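# Place the strawberry cake in the white basket

## Task

Get the strawberry cake inside the white basket while the basket and every other item stay roughly in place, and finish with neither gripper touching any of them.

## Robot and tools

Robot: two 6-joint arms with parallel grippers, left_arm and right_arm. Calibrated base places in the scene frame: left_arm (-0.026, +0.301, 0) m, right_arm (+0.053, -0.333, 0) m, each turned only slightly about z. Scene frame: origin at table-top height midway between the nominal bases, +x out over the table, +z up, left_arm on the +y side (arm names do not match image sides). Gripper fingers point along the hand's +z and open along its y; end_effector_position is the pinch point between the pads, about 1 cm short of the fingertips. Printed hand poses can be off by a few cm, more at long reach.

Joint order per arm, everywhere: waist (joint1), shoulder (joint2), elbow (joint3), wrist pitch (joint4), wrist yaw (joint5), wrist roll (joint6). Wrist yaw sign is flipped relative to the URDF in commands and results. Stated ranges (URDF signs, rad): waist -2.618 to 3.054, shoulder 0.000 to 3.142, elbow 0.000 to 3.142, wrist pitch -1.571 to 1.571, wrist yaw -1.571 to 1.571 (your numbers mirror it), wrist roll -2.094 to 2.094. Real ends may differ by up to 0.059 rad.

Row format (shared by execute_actions and move): one flat list of 14 numbers, each in [-1, 1]: left_arm's six joint values then its opening, then right_arm's six joints then its opening. Always give all 14 even if one arm is idle. Joint values are scaled offsets, not poses: 1.0 equals 1.202 rad (waist), 1.258 (shoulder), 1.3 (elbow), 2.073 (wrist pitch), 2.022 (wrist yaw and roll). They count from the Joint targets shown in the last result at the start of the action/call, not from the previous row, so repeating an offset moves further. Send 0 on all joints to hold an arm. Opening is absolute: +1 fully open, -1 closed; sending 0 is itself a command (half open), so resend the present value to leave a gripper alone.

execute_actions(actions, cameras): actions is a list of actions; each action is a table of up to 15 rows, one per 1/30 s step, with the last row held to fill 15 steps. An action that pushes a joint more than 0.059 rad past its range is refused for both arms; a badly formed first action refuses the whole call. Joint speed is capped and each target stays within a lead of the measured angle (0.202 waist, 0.258 shoulder, 0.3 elbow, 0.573 wrist pitch, 0.522 yaw/roll), and targets moving the gripper over 200 mm are scaled back, so large offsets may take several actions and an unfinished one must be recommanded. Empty actions list returns the full state. cameras: list of names (cam_head_left, cam_head_right, cam_left_wrist, cam_right_wrist, each 672x504); omitted/null/["all"] gives all, [] gives none, an unknown name invalidates the call.

move(target, speed, blend, opening_speed, blocking, cameras): target is one 14-number row or a list of up to 15 rows, every row's offsets counted from the same starting Joint targets. Joints move in sync, so grippers trace curves; no collision avoidance. speed: rad/s of the joint with farthest to go, 0.01 to 2, default 0.5 (one number or one per target). blend: rad, corner rounding for lists, default 0. opening_speed: opening-scale units per second, at least 0.2; use a low value to close gently on soft items like cake. Finger values of later targets are applied only after all arms stop at that target. blocking=false returns after about 0.5 s while motion continues. The result adds a move: line (done, off_target, moving, held, fault), limits=held if steps were withheld, and each arm's worst joint error over 0.035 rad. done does not imply no contact.

wait(seconds 0 to 10, cameras): lets time pass holding commands; returns early if a running move ends. stop(cameras): brakes a running move. zoom_image(camera, region [x0, y0, x1, y1] pixels, max 504x504): closer look at a camera's latest image. read_manual(section "licences"): licence text only. finished_scene(scene: current scene number): ends the scene irreversibly; call only when the cake is in the basket and both grippers are clear.

Result lines: end_effector_position (m) and end_effector_quat_wxyz in the scene frame; Joint positions (rad, then pad gap in m, 0.094 fully open) and Joint velocities; Joint targets (base for your next offsets); Tool commands; grip_measured (same scale as opening; reads slightly wide when empty, about 3 mm narrower than a hard part under full squeeze, and gives no sign at contact); grip_effort_nm (motor effort, negative closing, offset and noisy, not pad force); Joint torques (includes gravity, offset, noise; joints 1-3 wrap at ±28 N m). "joint sent to its limit" means a joint hit its end; "joint command not followed" means the clearance check altered targets. MOTOR HOT appears at 75 °C; at 90 °C the arm folds and idles, at 100 °C it falls. Holding loads, stretching out or pushing into something heats motors.

Avoid: dropping the cake or releasing it while moving, fast impacts, hard presses, arms colliding, knocking the basket or anything off the table, and leaving a gripper pressed on something (to stop a push, command targets back past the measured positions). Release by commanding an opening well above grip_measured, then lift clear. Brief external tugs on held or loose items can occur.

Each tool is called by a JSON object that holds its "method" and its "body".

## Session

{"method": "execute_actions", "body": {"actions": []}}

Scene clock: 0.00 s.
left_arm: end_effector_position=(+0.3624, +0.3385, +0.1097) grip_measured=+1.000 grip_effort_nm=n/a end_effector_quat_wxyz=(+0.602, -0.087, +0.789, +0.082) | right_arm: end_effector_position=(+0.4660, -0.3439, +0.1193) grip_measured=+1.000 grip_effort_nm=n/a end_effector_quat_wxyz=(+0.600, +0.032, +0.799, -0.027)
Joint positions: left_arm=[-0.053 1.534 0.331 0.929 0.258 -0.047 0.094] | right_arm=[0.002 1.547 0.43 0.833 -0.094 0.022 0.094]
Joint velocities: within noise
Joint torques (N m): no reading
Motor temperatures (°C): left_arm=[24 29 26 27 23 21 25] | right_arm=[24 31 28 37 24 22 22]
Heat: left arm: 29 °C; right arm: 37 °C.
Joint targets: left_arm=[-0.053 1.529 0.336 0.925 0.259 -0.048] | right_arm=[0.002 1.544 0.433 0.822 -0.095 0.022]
Tool commands: left_gripper/opening=+1.0 right_gripper/opening=+1.0

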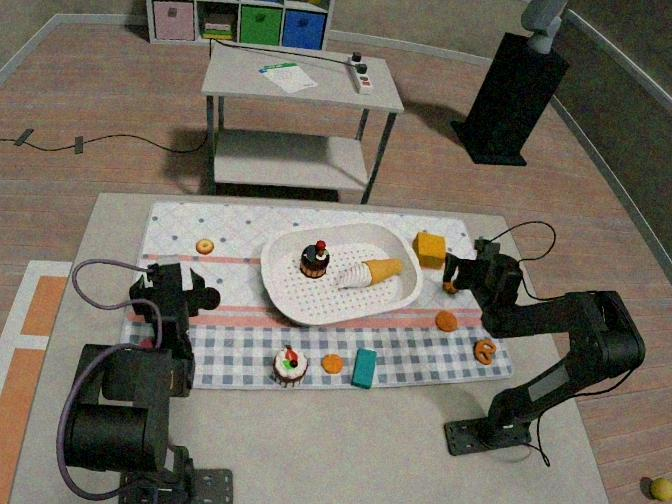

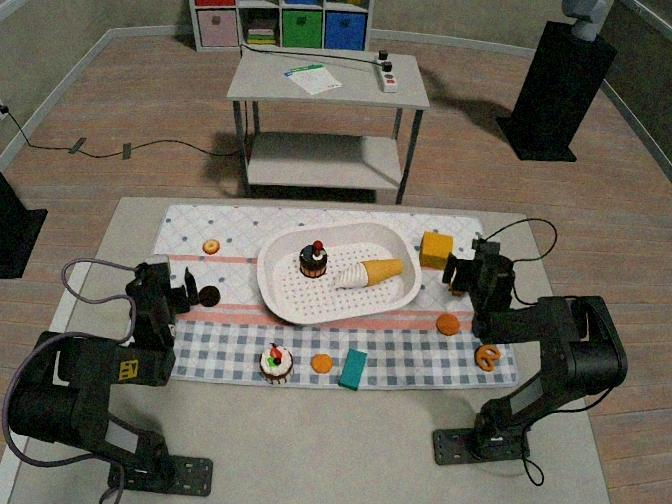

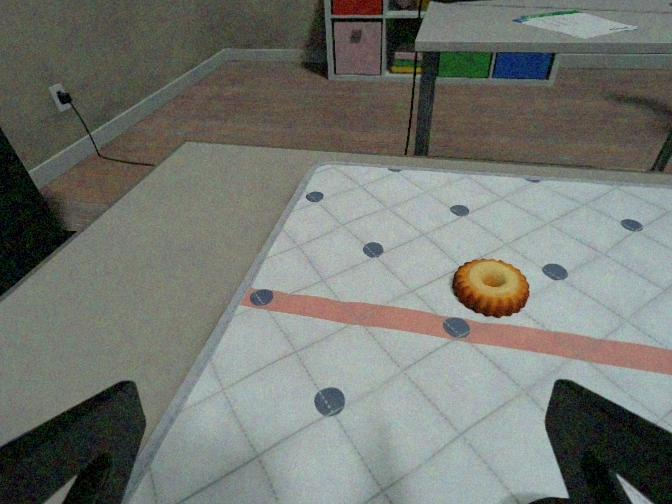

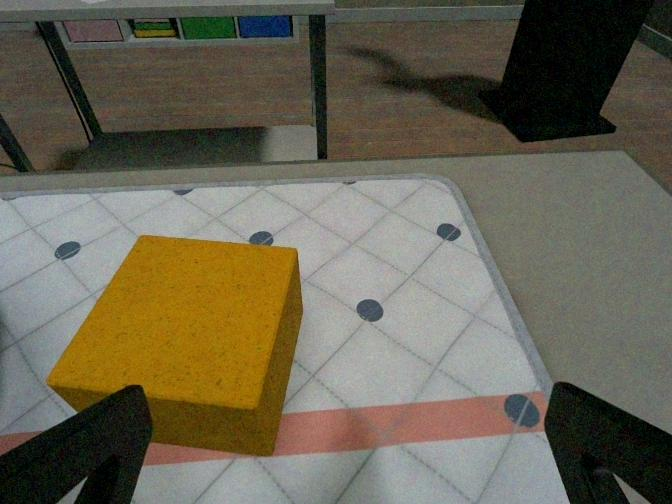

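{"method": "move", "body": {"target": [0,0.056,0.895,-0.543,-0.128,0.024,1,0,0,0,0,0,0,1], "speed": 1.2, "cameras": ["cam_head_left","cam_left_wrist"]}}

{"method": "zoom_image", "body": {"camera": "cam_head_left", "region": [230, 200, 440, 400]}}

Scene clock: 44.50 s.
left_arm: end_effector_position=(+0.4867, +0.2921, +0.3437) grip_measured=+1.000 grip_effort_nm=0.002 end_effector_quat_wxyz=(+0.597, +0.003, +0.802, -0.004) | right_arm: end_effector_position=(+0.4660, -0.3439, +0.1193) grip_measured=+1.000 grip_effort_nm=0.032 end_effector_quat_wxyz=(+0.600, +0.032, +0.799, -0.027)
Joint positions: left_arm=[-0.053 1.589 1.477 -0.178 0.011 -0.006 0.094] | right_arm=[0.002 1.547 0.43 0.833 -0.094 0.022 0.094]
Joint torques (N m): left_arm=[0.01 -6.42 8.91 1.88 -0.08 0.09] | right_arm=[0.05 -4.93 6.98 1.55 -0.05 0]
Motor temperatures (°C): left_arm=[24 29 27 36 23 21 24] | right_arm=[23 32 29 41 24 22 22]
Heat: left arm: 36 °C; right arm: 41 °C.
Joint targets: left_arm=[-0.053 1.600 1.499 -0.200 0.000 0.001] | right_arm=[0.002 1.544 0.433 0.822 -0.095 0.022]
move: done
Images, in order: cam_head_left, cam_left_wrist.

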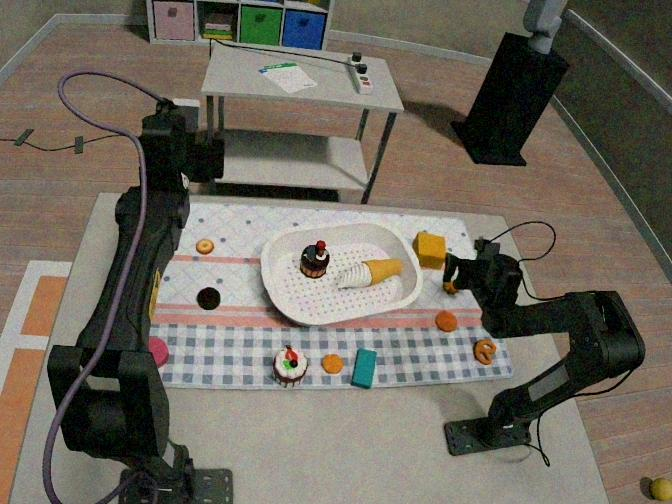

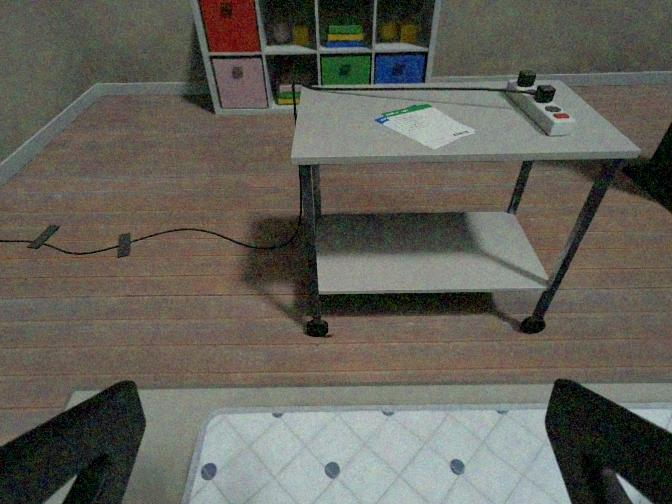

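Scaled by 2.400 from the camera's 672x504 image, which has a finer 960x720 frame.

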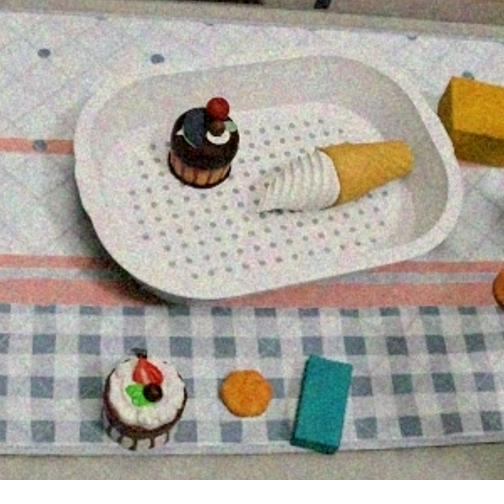

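{"method": "move", "body": {"target": [-0.4925,0.298,0.264,-0.597,0,0,1,0,0,0,0,0,0,1], "speed": 1.0, "cameras": ["cam_head_left","cam_head_right","cam_left_wrist"]}}

Scene clock: 49.73 s.
left_arm: end_effector_position=(+0.2777, +0.0863, +0.1374) grip_measured=+1.000 grip_effort_nm=0.007 end_effector_quat_wxyz=(+0.002, +0.302, +0.953, +0.002) | right_arm: end_effector_position=(+0.4660, -0.3439, +0.1193) grip_measured=+1.000 grip_effort_nm=0.032 end_effector_quat_wxyz=(+0.600, +0.032, +0.799, -0.027)
Joint positions: left_arm=[-0.65 1.961 1.812 -1.419 0.005 -0.005 0.094] | right_arm=[0.002 1.547 0.43 0.833 -0.094 0.022 0.094]
Joint torques (N m): left_arm=[0.46 -8.16 8.2 0.14 -0.03 0.09] | right_arm=[0.03 -4.93 6.99 1.55 -0.05 0]
Joint targets: left_arm=[-0.645 1.974 1.842 -1.438 0.000 0.001] | right_arm=[0.002 1.544 0.433 0.822 -0.095 0.022]
move: done
Images, in order: cam_head_left, cam_head_right, cam_left_wrist.

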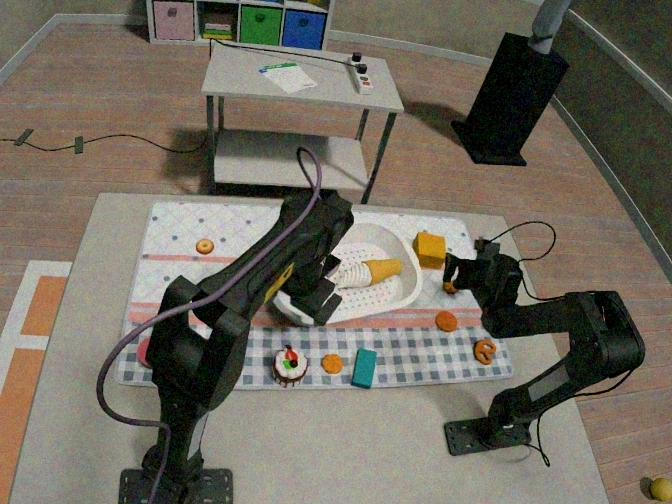

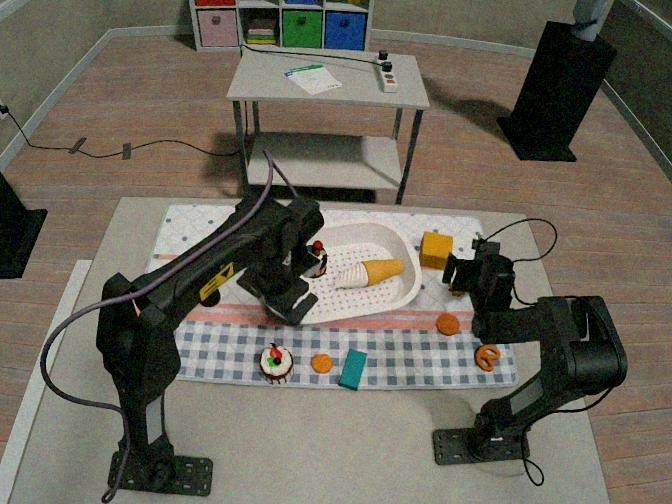

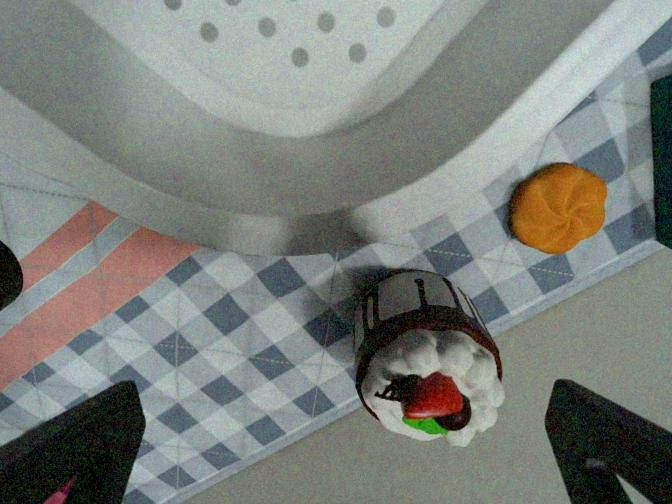

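{"method": "move", "body": {"target": [0.06,0.1907,0.219,-0.022,0,0,1,0,0,0,0,0,0,1], "speed": 0.8, "cameras": ["cam_head_left","cam_head_right","cam_left_wrist"]}}

Scene clock: 83.23 s.
left_arm: end_effector_position=(+0.3397, +0.0832, +0.1170) grip_measured=+1.000 grip_effort_nm=0.007 end_effector_quat_wxyz=(+0.001, +0.264, +0.964, +0.002) | right_arm: end_effector_position=(+0.4660, -0.3439, +0.1193) grip_measured=+1.000 grip_effort_nm=0.032 end_effector_quat_wxyz=(+0.600, +0.032, +0.799, -0.027)
Joint positions: left_arm=[-0.571 2.203 2.098 -1.465 0.005 -0.005 0.094] | right_arm=[0.002 1.547 0.43 0.833 -0.094 0.022 0.094]
Joint torques (N m): left_arm=[-0.17 -10.37 8.05 0.17 -0.03 0.09] | right_arm=[0.05 -4.92 6.98 1.55 -0.05 -0.01]
Motor temperatures (°C): left_arm=[24 30 28 28 23 20 24] | right_arm=[23 32 29 41 24 22 21]
Heat: left arm: 30 °C; right arm: 41 °C.
Joint targets: left_arm=[-0.573 2.214 2.127 -1.483 0.000 0.001] | right_arm=[0.002 1.544 0.433 0.822 -0.095 0.022]
move: done
Images, in order: cam_head_left, cam_head_right, cam_left_wrist.

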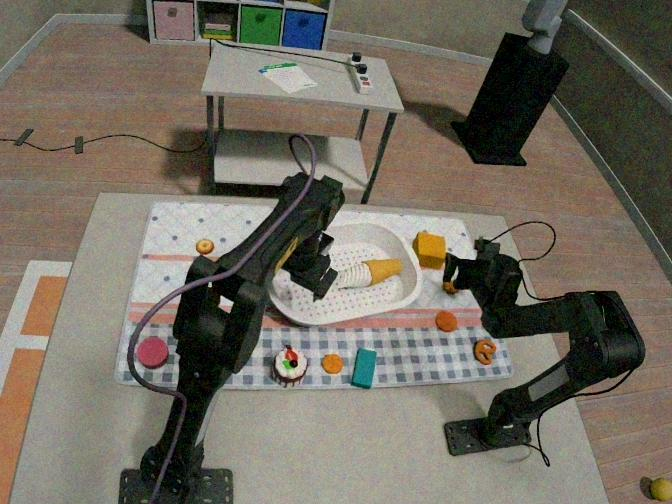

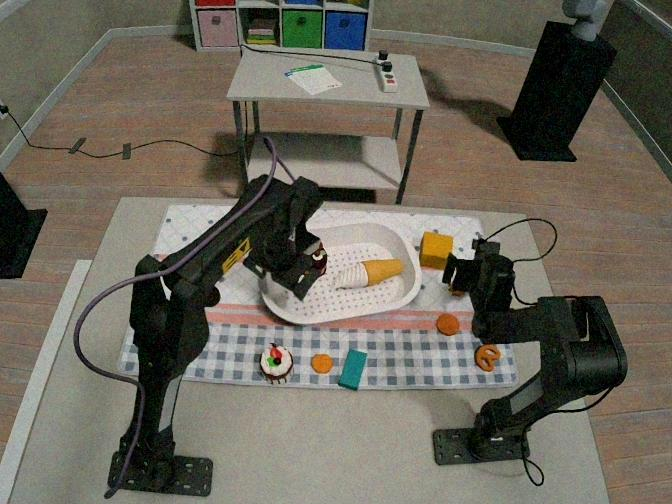

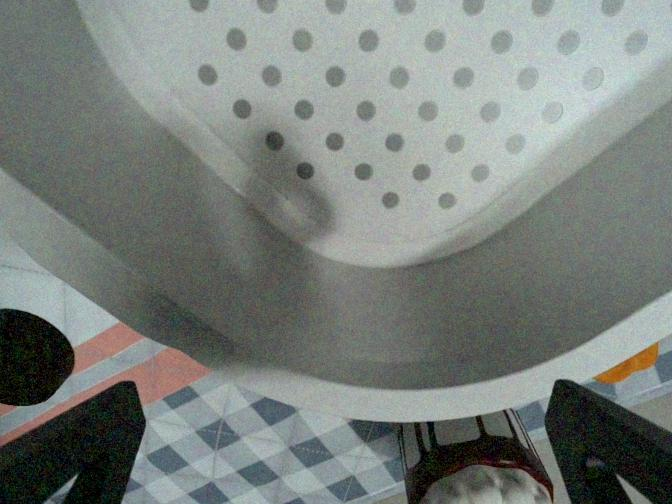

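{"method": "move", "body": {"target": [-0.1747,-0.3963,-0.4757,0.0574,0,0,1,0,0,0,0,0,0,1], "speed": 0.8, "cameras": ["cam_head_left","cam_head_right","cam_left_wrist"]}}

Scene clock: 106.70 s.
left_arm: end_effector_position=(+0.2012, +0.0909, +0.1375) grip_measured=+1.000 grip_effort_nm=0.007 end_effector_quat_wxyz=(-0.011, +0.364, +0.931, +0.006) | right_arm: end_effector_position=(+0.4660, -0.3439, +0.1193) grip_measured=+1.000 grip_effort_nm=0.027 end_effector_quat_wxyz=(+0.600, +0.032, +0.799, -0.027)
Joint positions: left_arm=[-0.781 1.738 1.525 -1.383 0.004 -0.005 0.094] | right_arm=[0.002 1.547 0.43 0.833 -0.094 0.022 0.094]
Joint torques (N m): left_arm=[-0.16 -9.06 4.44 0.47 -0.03 0.09] | right_arm=[0.03 -4.93 6.99 1.55 -0.05 -0.01]
Joint targets: left_arm=[-0.783 1.716 1.509 -1.365 0.000 0.001] | right_arm=[0.002 1.544 0.433 0.822 -0.095 0.022]
move: done
Images, in order: cam_head_left, cam_head_right, cam_left_wrist.

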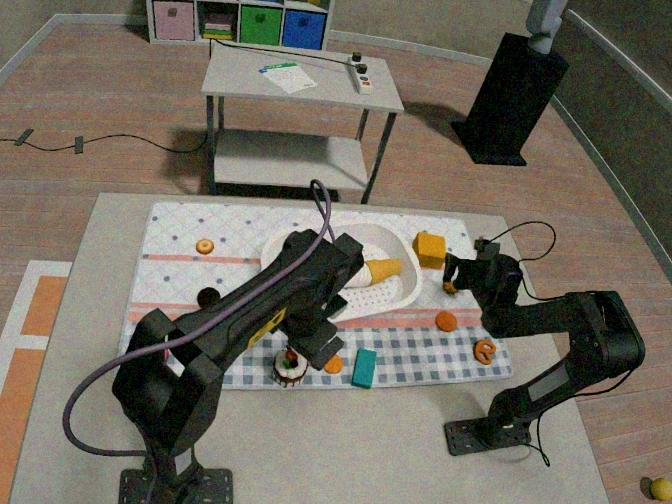

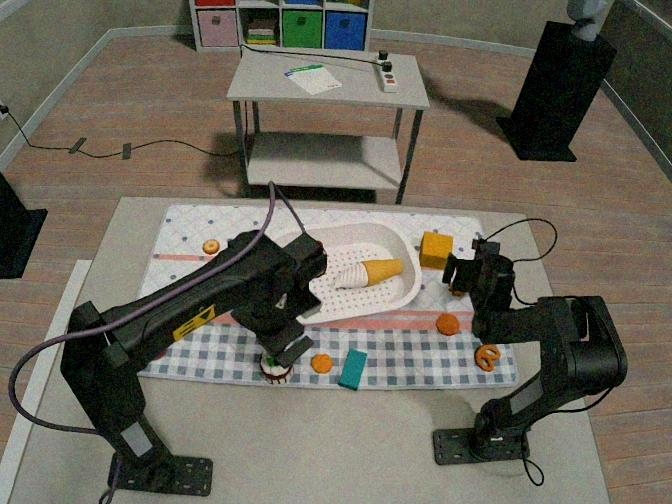

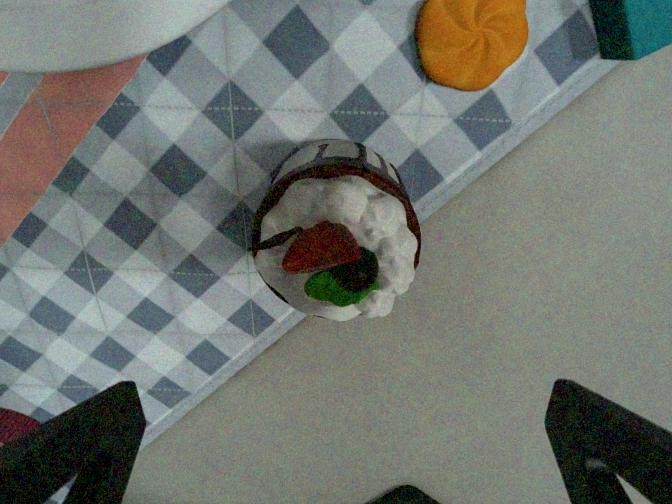

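{"method": "move", "body": {"target": [0,0.0543,-0.2671,0.201,0,0,1,0,0,0,0,0,0,1], "speed": 0.4, "cameras": ["cam_head_left","cam_head_right","cam_left_wrist"]}}

Scene clock: 118.50 s.
left_arm: end_effector_position=(+0.2018, +0.0903, +0.0399) grip_measured=+1.000 grip_effort_nm=0.002 end_effector_quat_wxyz=(+0.003, +0.364, +0.931, +0.001) | right_arm: end_effector_position=(+0.4660, -0.3439, +0.1193) grip_measured=+1.000 grip_effort_nm=0.027 end_effector_quat_wxyz=(+0.600, +0.032, +0.799, -0.027)
Joint positions: left_arm=[-0.781 1.775 1.175 -0.966 0.004 -0.005 0.094] | right_arm=[0.002 1.547 0.43 0.833 -0.094 0.022 0.094]
Joint torques (N m): left_arm=[-0.18 -6.52 4.45 0.53 -0.03 0.1] | right_arm=[0.05 -4.92 6.99 1.55 -0.05 -0.01]
Joint targets: left_arm=[-0.783 1.784 1.162 -0.948 0.000 0.001] | right_arm=[0.002 1.544 0.433 0.822 -0.095 0.022]
move: done
Images, in order: cam_head_left, cam_head_right, cam_left_wrist.

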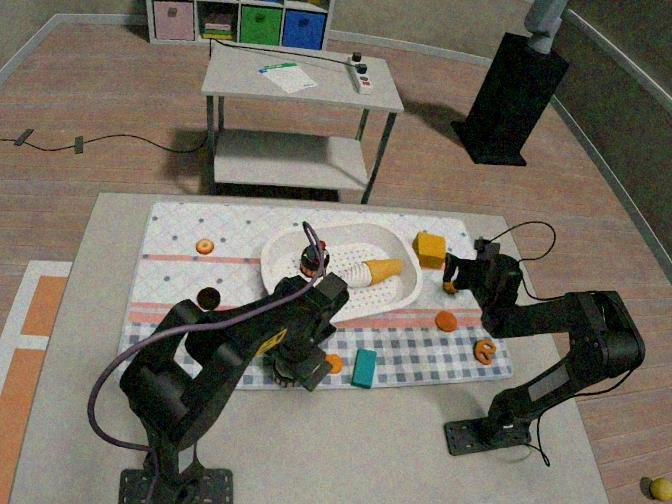

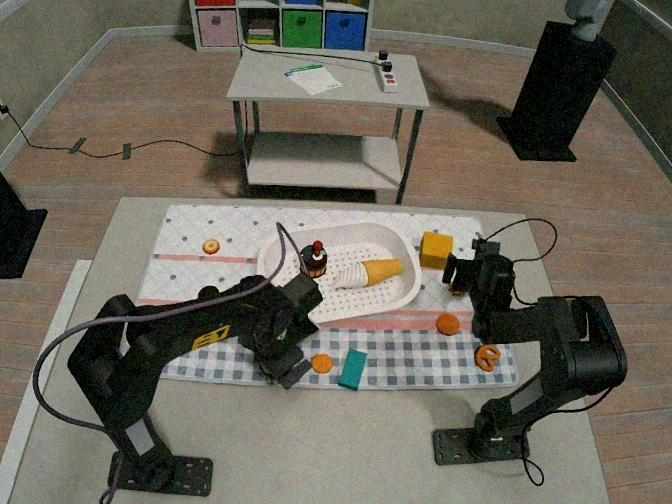

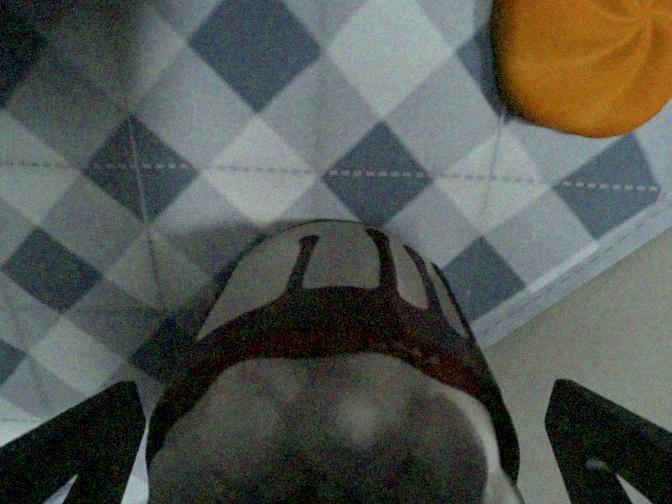

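{"method": "move", "body": {"target": [0,0.0175,-0.0262,0.0268,0,0,1,0,0,0,0,0,0,1], "speed": 0.4, "cameras": []}}

{"method": "move", "body": {"target": [0,0,0,0,0,0,0.25,0,0,0,0,0,0,1], "opening_speed": 0.5, "cameras": ["cam_left_wrist"]}}

Scene clock: 126.13 s.
left_arm: end_effector_position=(+0.2024, +0.0898, +0.0266) grip_measured=+1.000 grip_effort_nm=0.007 end_effector_quat_wxyz=(+0.004, +0.364, +0.931, +0.000) | right_arm: end_effector_position=(+0.4660, -0.3439, +0.1193) grip_measured=+1.000 grip_effort_nm=0.027 end_effector_quat_wxyz=(+0.600, +0.032, +0.799, -0.027)
Joint positions: left_arm=[-0.781 1.794 1.142 -0.911 0.004 -0.005 0.094] | right_arm=[0.002 1.547 0.43 0.833 -0.094 0.022 0.094]
Joint torques (N m): left_arm=[-0.18 -6.38 4.27 0.57 -0.03 0.09] | right_arm=[0.06 -4.93 6.99 1.55 -0.04 -0.01]
Joint targets: left_arm=[-0.783 1.806 1.127 -0.892 0.000 0.001] | right_arm=[0.002 1.544 0.433 0.822 -0.095 0.022]
move: done

Scene clock: 127.83 s.
left_arm: end_effector_position=(+0.2026, +0.0896, +0.0266) grip_measured=+0.398 grip_effort_nm=-1.018 end_effector_quat_wxyz=(+0.005, +0.364, +0.931, +0.000) | right_arm: end_effector_position=(+0.4660, -0.3439, +0.1193) grip_measured=+1.000 grip_effort_nm=0.022 end_effector_quat_wxyz=(+0.600, +0.032, +0.799, -0.027)
Joint positions: left_arm=[-0.781 1.794 1.142 -0.91 0.004 -0.005 0.066] | right_arm=[0.002 1.547 0.43 0.833 -0.094 0.022 0.094]
Joint torques (N m): left_arm=[-0.17 -6.42 4.27 0.54 -0.03 0.09] | right_arm=[0.05 -4.92 6.98 1.54 -0.05 -0.01]
Joint targets: left_arm=[-0.783 1.806 1.127 -0.892 0.000 0.001] | right_arm=[0.002 1.544 0.433 0.822 -0.095 0.022]
move: done
Images, in order: cam_left_wrist.

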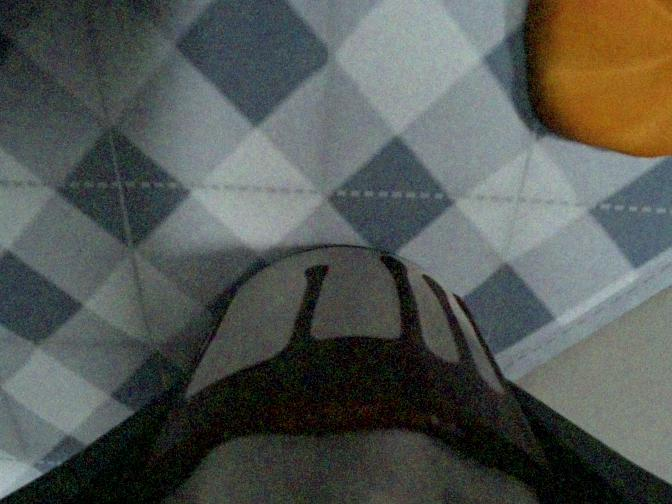

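{"method": "move", "body": {"target": [[0,-0.0725,0.2777,-0.218,0,0,0.25,0,0,0,0,0,0,1],[0.1356,0.3587,0.8303,-0.303,0,0,0.25,0,0,0,0,0,0,1]], "speed": 0.6, "blend": 0.05}}

Scene clock: 146.60 s.
left_arm: end_effector_position=(+0.3340, +0.0612, +0.1195) grip_measured=+0.397 grip_effort_nm=-1.028 end_effector_quat_wxyz=(+0.000, +0.289, +0.957, +0.002) | right_arm: end_effector_position=(+0.4660, -0.3439, +0.1193) grip_measured=+1.000 grip_effort_nm=0.032 end_effector_quat_wxyz=(+0.600, +0.032, +0.799, -0.027)
Joint positions: left_arm=[-0.621 2.244 2.174 -1.502 0.004 -0.005 0.066] | right_arm=[0.002 1.547 0.43 0.833 -0.094 0.022 0.094]
Joint torques (N m): left_arm=[0.09 -10.45 8.25 0.15 -0.02 0.08] | right_arm=[0.05 -4.93 6.98 1.55 -0.05 0]
Joint targets: left_arm=[-0.620 2.257 2.207 -1.520 0.000 0.001] | right_arm=[0.002 1.544 0.433 0.822 -0.095 0.022]
move: done

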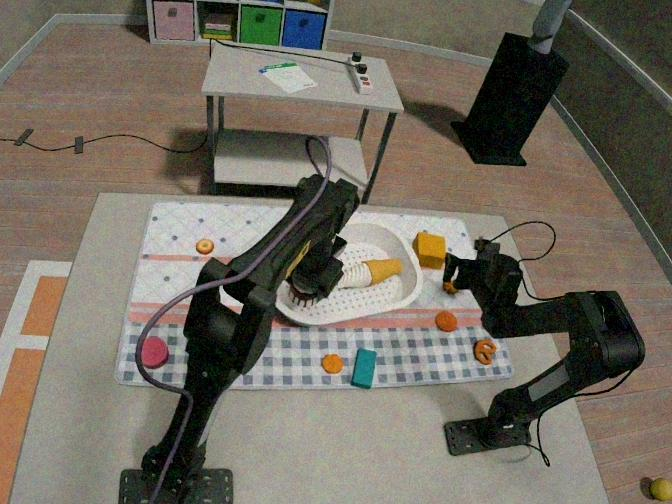

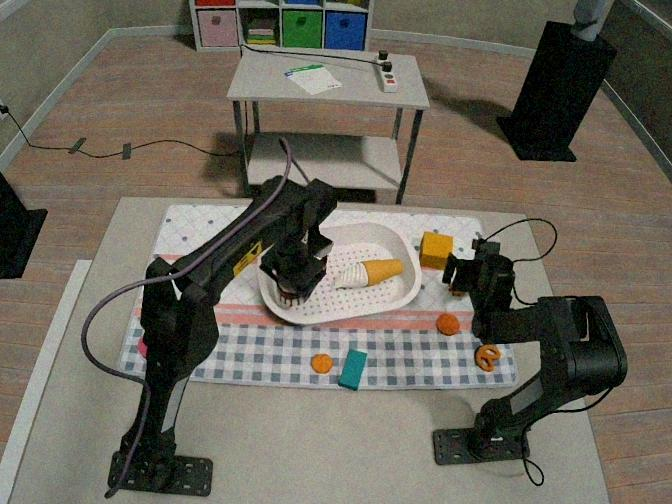

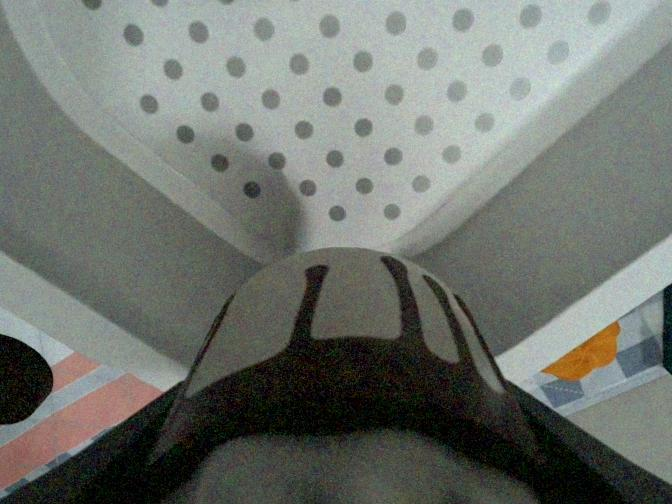

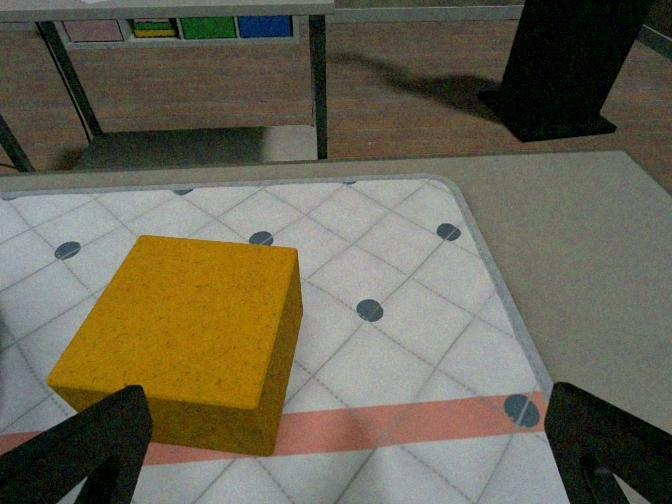

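{"method": "move", "body": {"target": [[0,0.1653,0.1344,0.0157,0,0,0.25,0,0,0,0,0,0,1],[0,0.1514,-0.0218,0.1052,0,0,0.25,0,0,0,0,0,0,1]], "speed": [0.4,0.25], "blend": 0.03}}

Scene clock: 162.27 s.
left_arm: end_effector_position=(+0.3641, +0.0411, +0.0375) grip_measured=+0.397 grip_effort_nm=-1.023 end_effector_quat_wxyz=(-0.012, +0.289, +0.957, +0.006) | right_arm: end_effector_position=(+0.4660, -0.3439, +0.1193) grip_measured=+1.000 grip_effort_nm=0.027 end_effector_quat_wxyz=(+0.600, +0.032, +0.799, -0.027)
Joint positions: left_arm=[-0.621 2.451 2.207 -1.353 0.004 -0.005 0.066] | right_arm=[0.002 1.547 0.43 0.833 -0.094 0.022 0.094]
Joint torques (N m): left_arm=[0.1 -13.23 3.52 0.82 -0.03 0.09] | right_arm=[0.05 -4.92 6.98 1.55 -0.04 -0.01]
Motor temperatures (°C): left_arm=[23 35 30 26 23 20 25] | right_arm=[23 31 28 42 23 21 21]
Heat: left arm: 35 °C; right arm: 42 °C.
Joint targets: left_arm=[-0.620 2.448 2.179 -1.302 0.000 0.001] | right_arm=[0.002 1.544 0.433 0.822 -0.095 0.022]
move: off_target (left_arm); left_arm: the wrist pitch is farthest, 0.051 rad from its target

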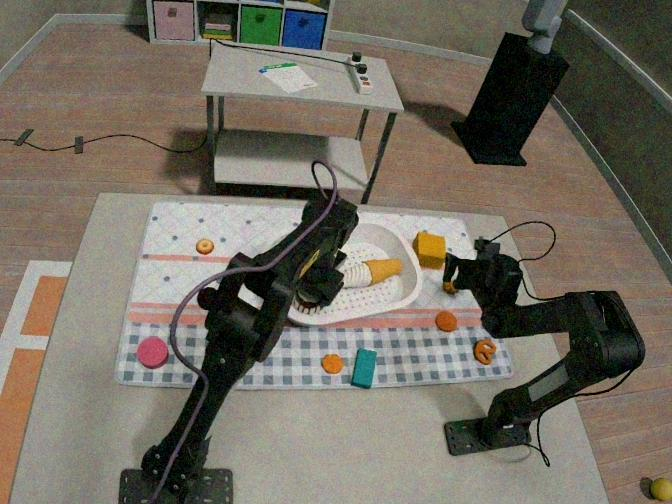

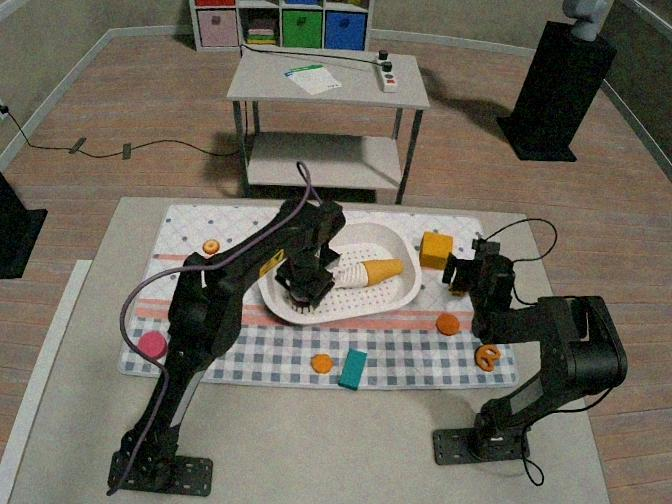

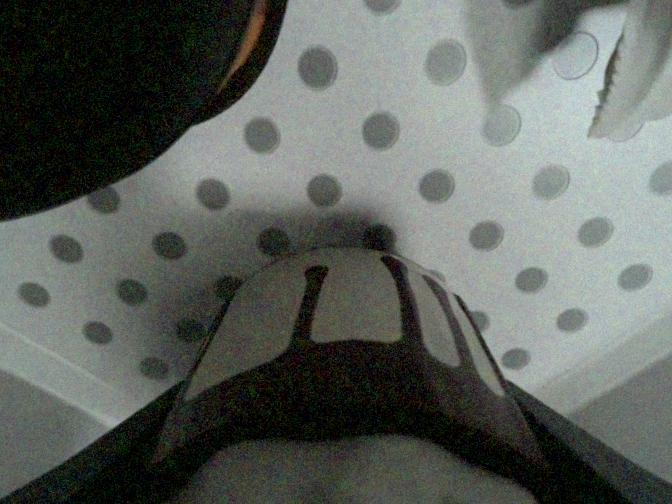

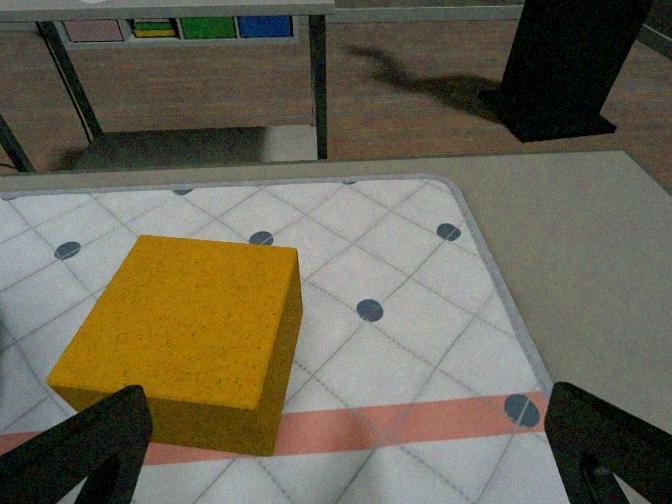

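{"method": "move", "body": {"target": [0,0.0095,0,-0.01,0,0,0.25,0,0,0,0,0,0,1], "speed": 0.2, "cameras": ["cam_left_wrist"]}}

Scene clock: 169.40 s.
left_arm: end_effector_position=(+0.3641, +0.0411, +0.0375) grip_measured=+0.397 grip_effort_nm=-1.023 end_effector_quat_wxyz=(-0.012, +0.289, +0.957, +0.006) | right_arm: end_effector_position=(+0.4660, -0.3439, +0.1193) grip_measured=+1.000 grip_effort_nm=0.032 end_effector_quat_wxyz=(+0.600, +0.032, +0.799, -0.027)
Joint positions: left_arm=[-0.621 2.451 2.207 -1.353 0.004 -0.005 0.066] | right_arm=[0.002 1.547 0.43 0.833 -0.094 0.022 0.094]
Joint torques (N m): left_arm=[0.12 -12.3 3.52 0.6 -0.03 0.09] | right_arm=[0.03 -4.93 7.01 1.55 -0.05 0]
Joint targets: left_arm=[-0.620 2.460 2.179 -1.323 0.000 0.001] | right_arm=[0.002 1.544 0.433 0.822 -0.095 0.022]
move: done
Images, in order: cam_left_wrist.

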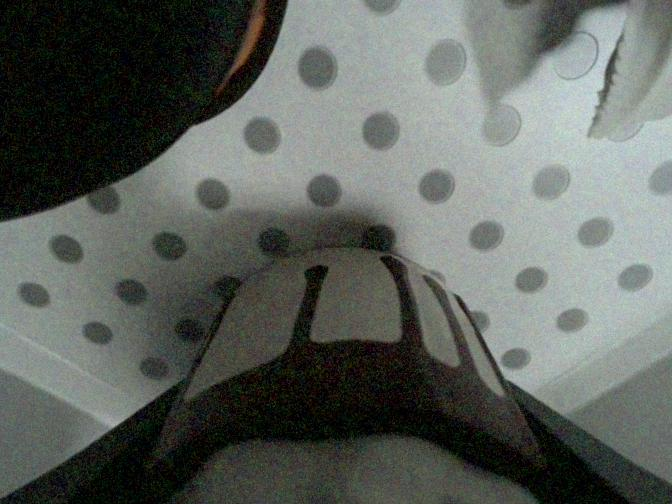

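{"method": "move", "body": {"target": [0,0.014,0,-0.01,0,0,0.25,0,0,0,0,0,0,1], "speed": 0.2, "cameras": ["cam_left_wrist"]}}

Scene clock: 173.53 s.
left_arm: end_effector_position=(+0.3641, +0.0411, +0.0375) grip_measured=+0.397 grip_effort_nm=-1.028 end_effector_quat_wxyz=(-0.012, +0.289, +0.957, +0.006) | right_arm: end_effector_position=(+0.4660, -0.3439, +0.1193) grip_measured=+1.000 grip_effort_nm=0.032 end_effector_quat_wxyz=(+0.600, +0.032, +0.799, -0.027)
Joint positions: left_arm=[-0.621 2.451 2.207 -1.353 0.004 -0.005 0.066] | right_arm=[0.002 1.547 0.43 0.833 -0.094 0.022 0.094]
Joint torques (N m): left_arm=[0.1 -10.88 3.56 0.38 -0.03 0.09] | right_arm=[0.03 -4.93 6.99 1.54 -0.05 -0.01]
Joint targets: left_arm=[-0.620 2.477 2.179 -1.344 0.000 0.001] | right_arm=[0.002 1.544 0.433 0.822 -0.095 0.022]
move: done
Images, in order: cam_left_wrist.

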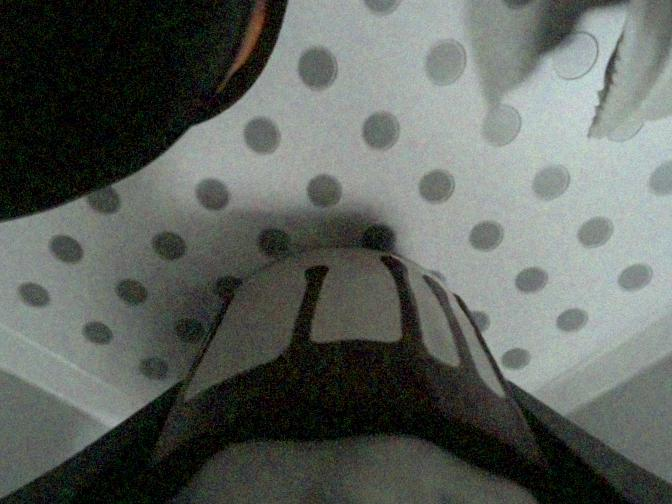

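{"method": "move", "body": {"target": [0,-0.012,0,0,0,0,0.25,0,0,0,0,0,0,1], "speed": 0.2, "cameras": []}}

{"method": "move", "body": {"target": [0,0,0,0,0,0,0.75,0,0,0,0,0,0,1], "opening_speed": 0.5, "cameras": ["cam_left_wrist"]}}

Scene clock: 179.27 s.
left_arm: end_effector_position=(+0.3641, +0.0411, +0.0375) grip_measured=+0.397 grip_effort_nm=-1.023 end_effector_quat_wxyz=(-0.012, +0.289, +0.957, +0.006) | right_arm: end_effector_position=(+0.4660, -0.3439, +0.1193) grip_measured=+1.000 grip_effort_nm=0.027 end_effector_quat_wxyz=(+0.600, +0.032, +0.799, -0.027)
Joint positions: left_arm=[-0.621 2.451 2.207 -1.353 0.004 -0.005 0.066] | right_arm=[0.002 1.547 0.43 0.833 -0.094 0.022 0.094]
Joint torques (N m): left_arm=[0.12 -12.1 3.52 0.38 -0.04 0.1] | right_arm=[0.03 -4.93 6.99 1.55 -0.05 -0.01]
Joint targets: left_arm=[-0.620 2.462 2.179 -1.344 0.000 0.001] | right_arm=[0.002 1.544 0.433 0.822 -0.095 0.022]
move: done

Scene clock: 180.47 s.
left_arm: end_effector_position=(+0.3614, +0.0429, +0.0343) grip_measured=+0.748 grip_effort_nm=0.115 end_effector_quat_wxyz=(-0.018, +0.289, +0.957, +0.008) | right_arm: end_effector_position=(+0.4660, -0.3439, +0.1193) grip_measured=+1.000 grip_effort_nm=0.027 end_effector_quat_wxyz=(+0.600, +0.032, +0.799, -0.027)
Joint positions: left_arm=[-0.621 2.451 2.194 -1.353 0.004 -0.005 0.082] | right_arm=[0.002 1.547 0.43 0.833 -0.094 0.022 0.094]
Joint torques (N m): left_arm=[0.13 -12.07 4.51 0.35 -0.02 0.09] | right_arm=[0.05 -4.92 6.99 1.55 -0.05 0]
Joint targets: left_arm=[-0.620 2.462 2.179 -1.344 0.000 0.001] | right_arm=[0.002 1.544 0.433 0.822 -0.095 0.022]
move: done
Images, in order: cam_left_wrist.

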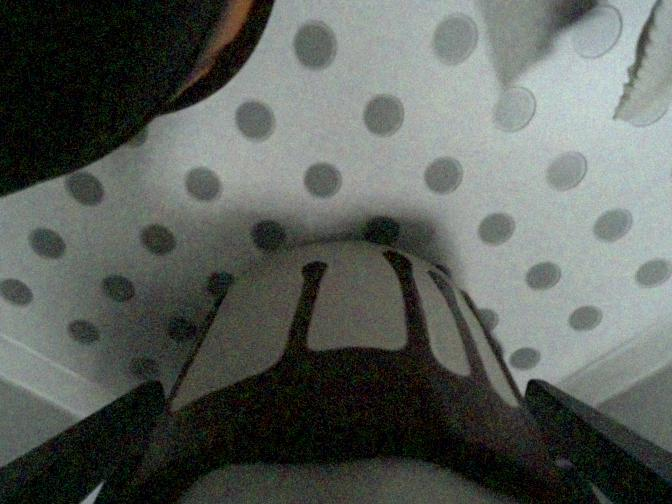

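{"method": "move", "body": {"target": [[0,-0.0494,0.0818,-0.054,0,0,0.9,0,0,0,0,0,0,1],[0,-0.163,0.0215,-0.0849,0,0,0.9,0,0,0,0,0,0,1],[0,-0.388,-0.259,-0.0453,0,0,0.9,0,0,0,0,0,0,1]], "speed": [0.3,0.5,0.8], "opening_speed": 0.5, "blend": 0.03}}

Scene clock: 192.60 s.
left_arm: end_effector_position=(+0.2855, +0.0937, +0.1359) grip_measured=+0.898 grip_effort_nm=0.110 end_effector_quat_wxyz=(-0.011, +0.289, +0.957, +0.005) | right_arm: end_effector_position=(+0.4660, -0.3439, +0.1193) grip_measured=+1.000 grip_effort_nm=0.027 end_effector_quat_wxyz=(+0.600, +0.032, +0.799, -0.027)
Joint positions: left_arm=[-0.621 2 1.861 -1.456 0.004 -0.005 0.089] | right_arm=[0.002 1.547 0.43 0.833 -0.094 0.022 0.094]
Joint torques (N m): left_arm=[0.1 -11.74 4.21 0.47 -0.03 0.09] | right_arm=[0.05 -4.93 6.99 1.55 -0.05 -0.01]
Joint targets: left_arm=[-0.620 1.974 1.842 -1.438 0.000 0.001] | right_arm=[0.002 1.544 0.433 0.822 -0.095 0.022]
move: done

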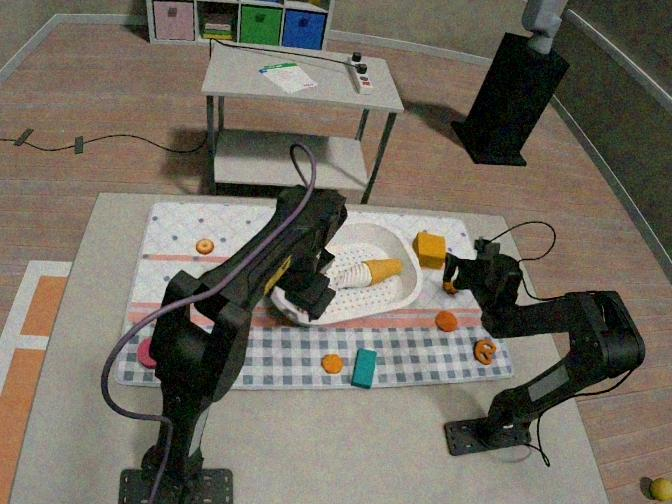

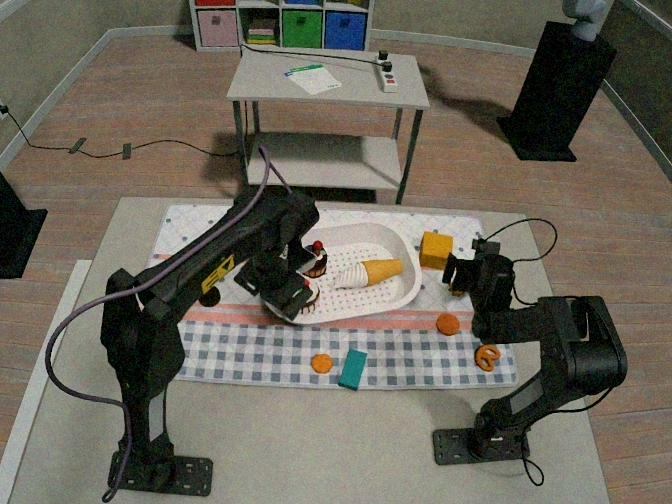

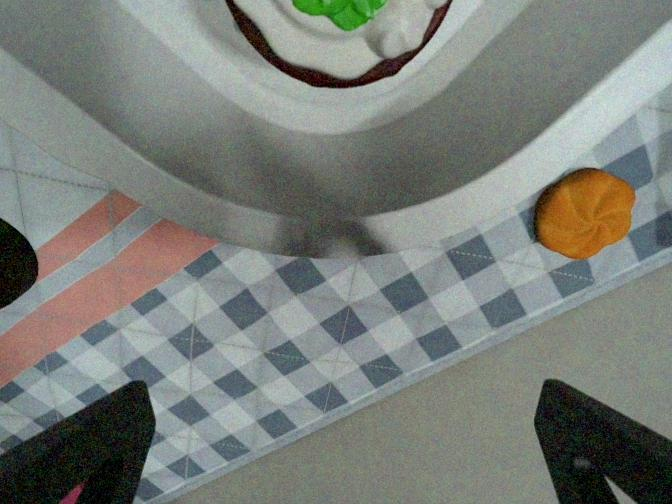

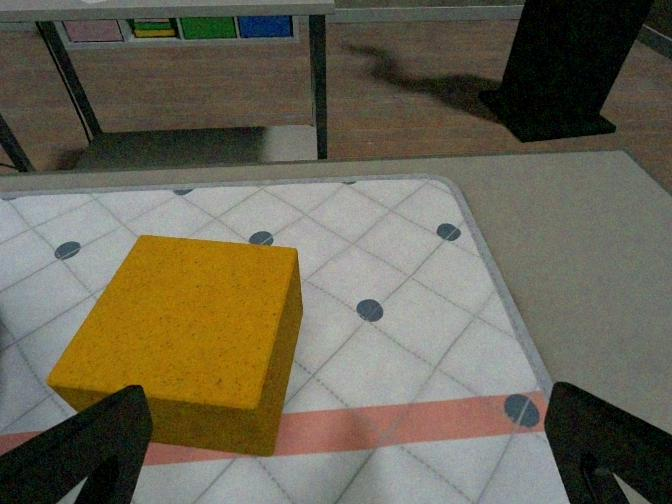

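Worked.

{"method": "finished_scene", "body": {"scene": 1}}

The scene is finished: the task was done.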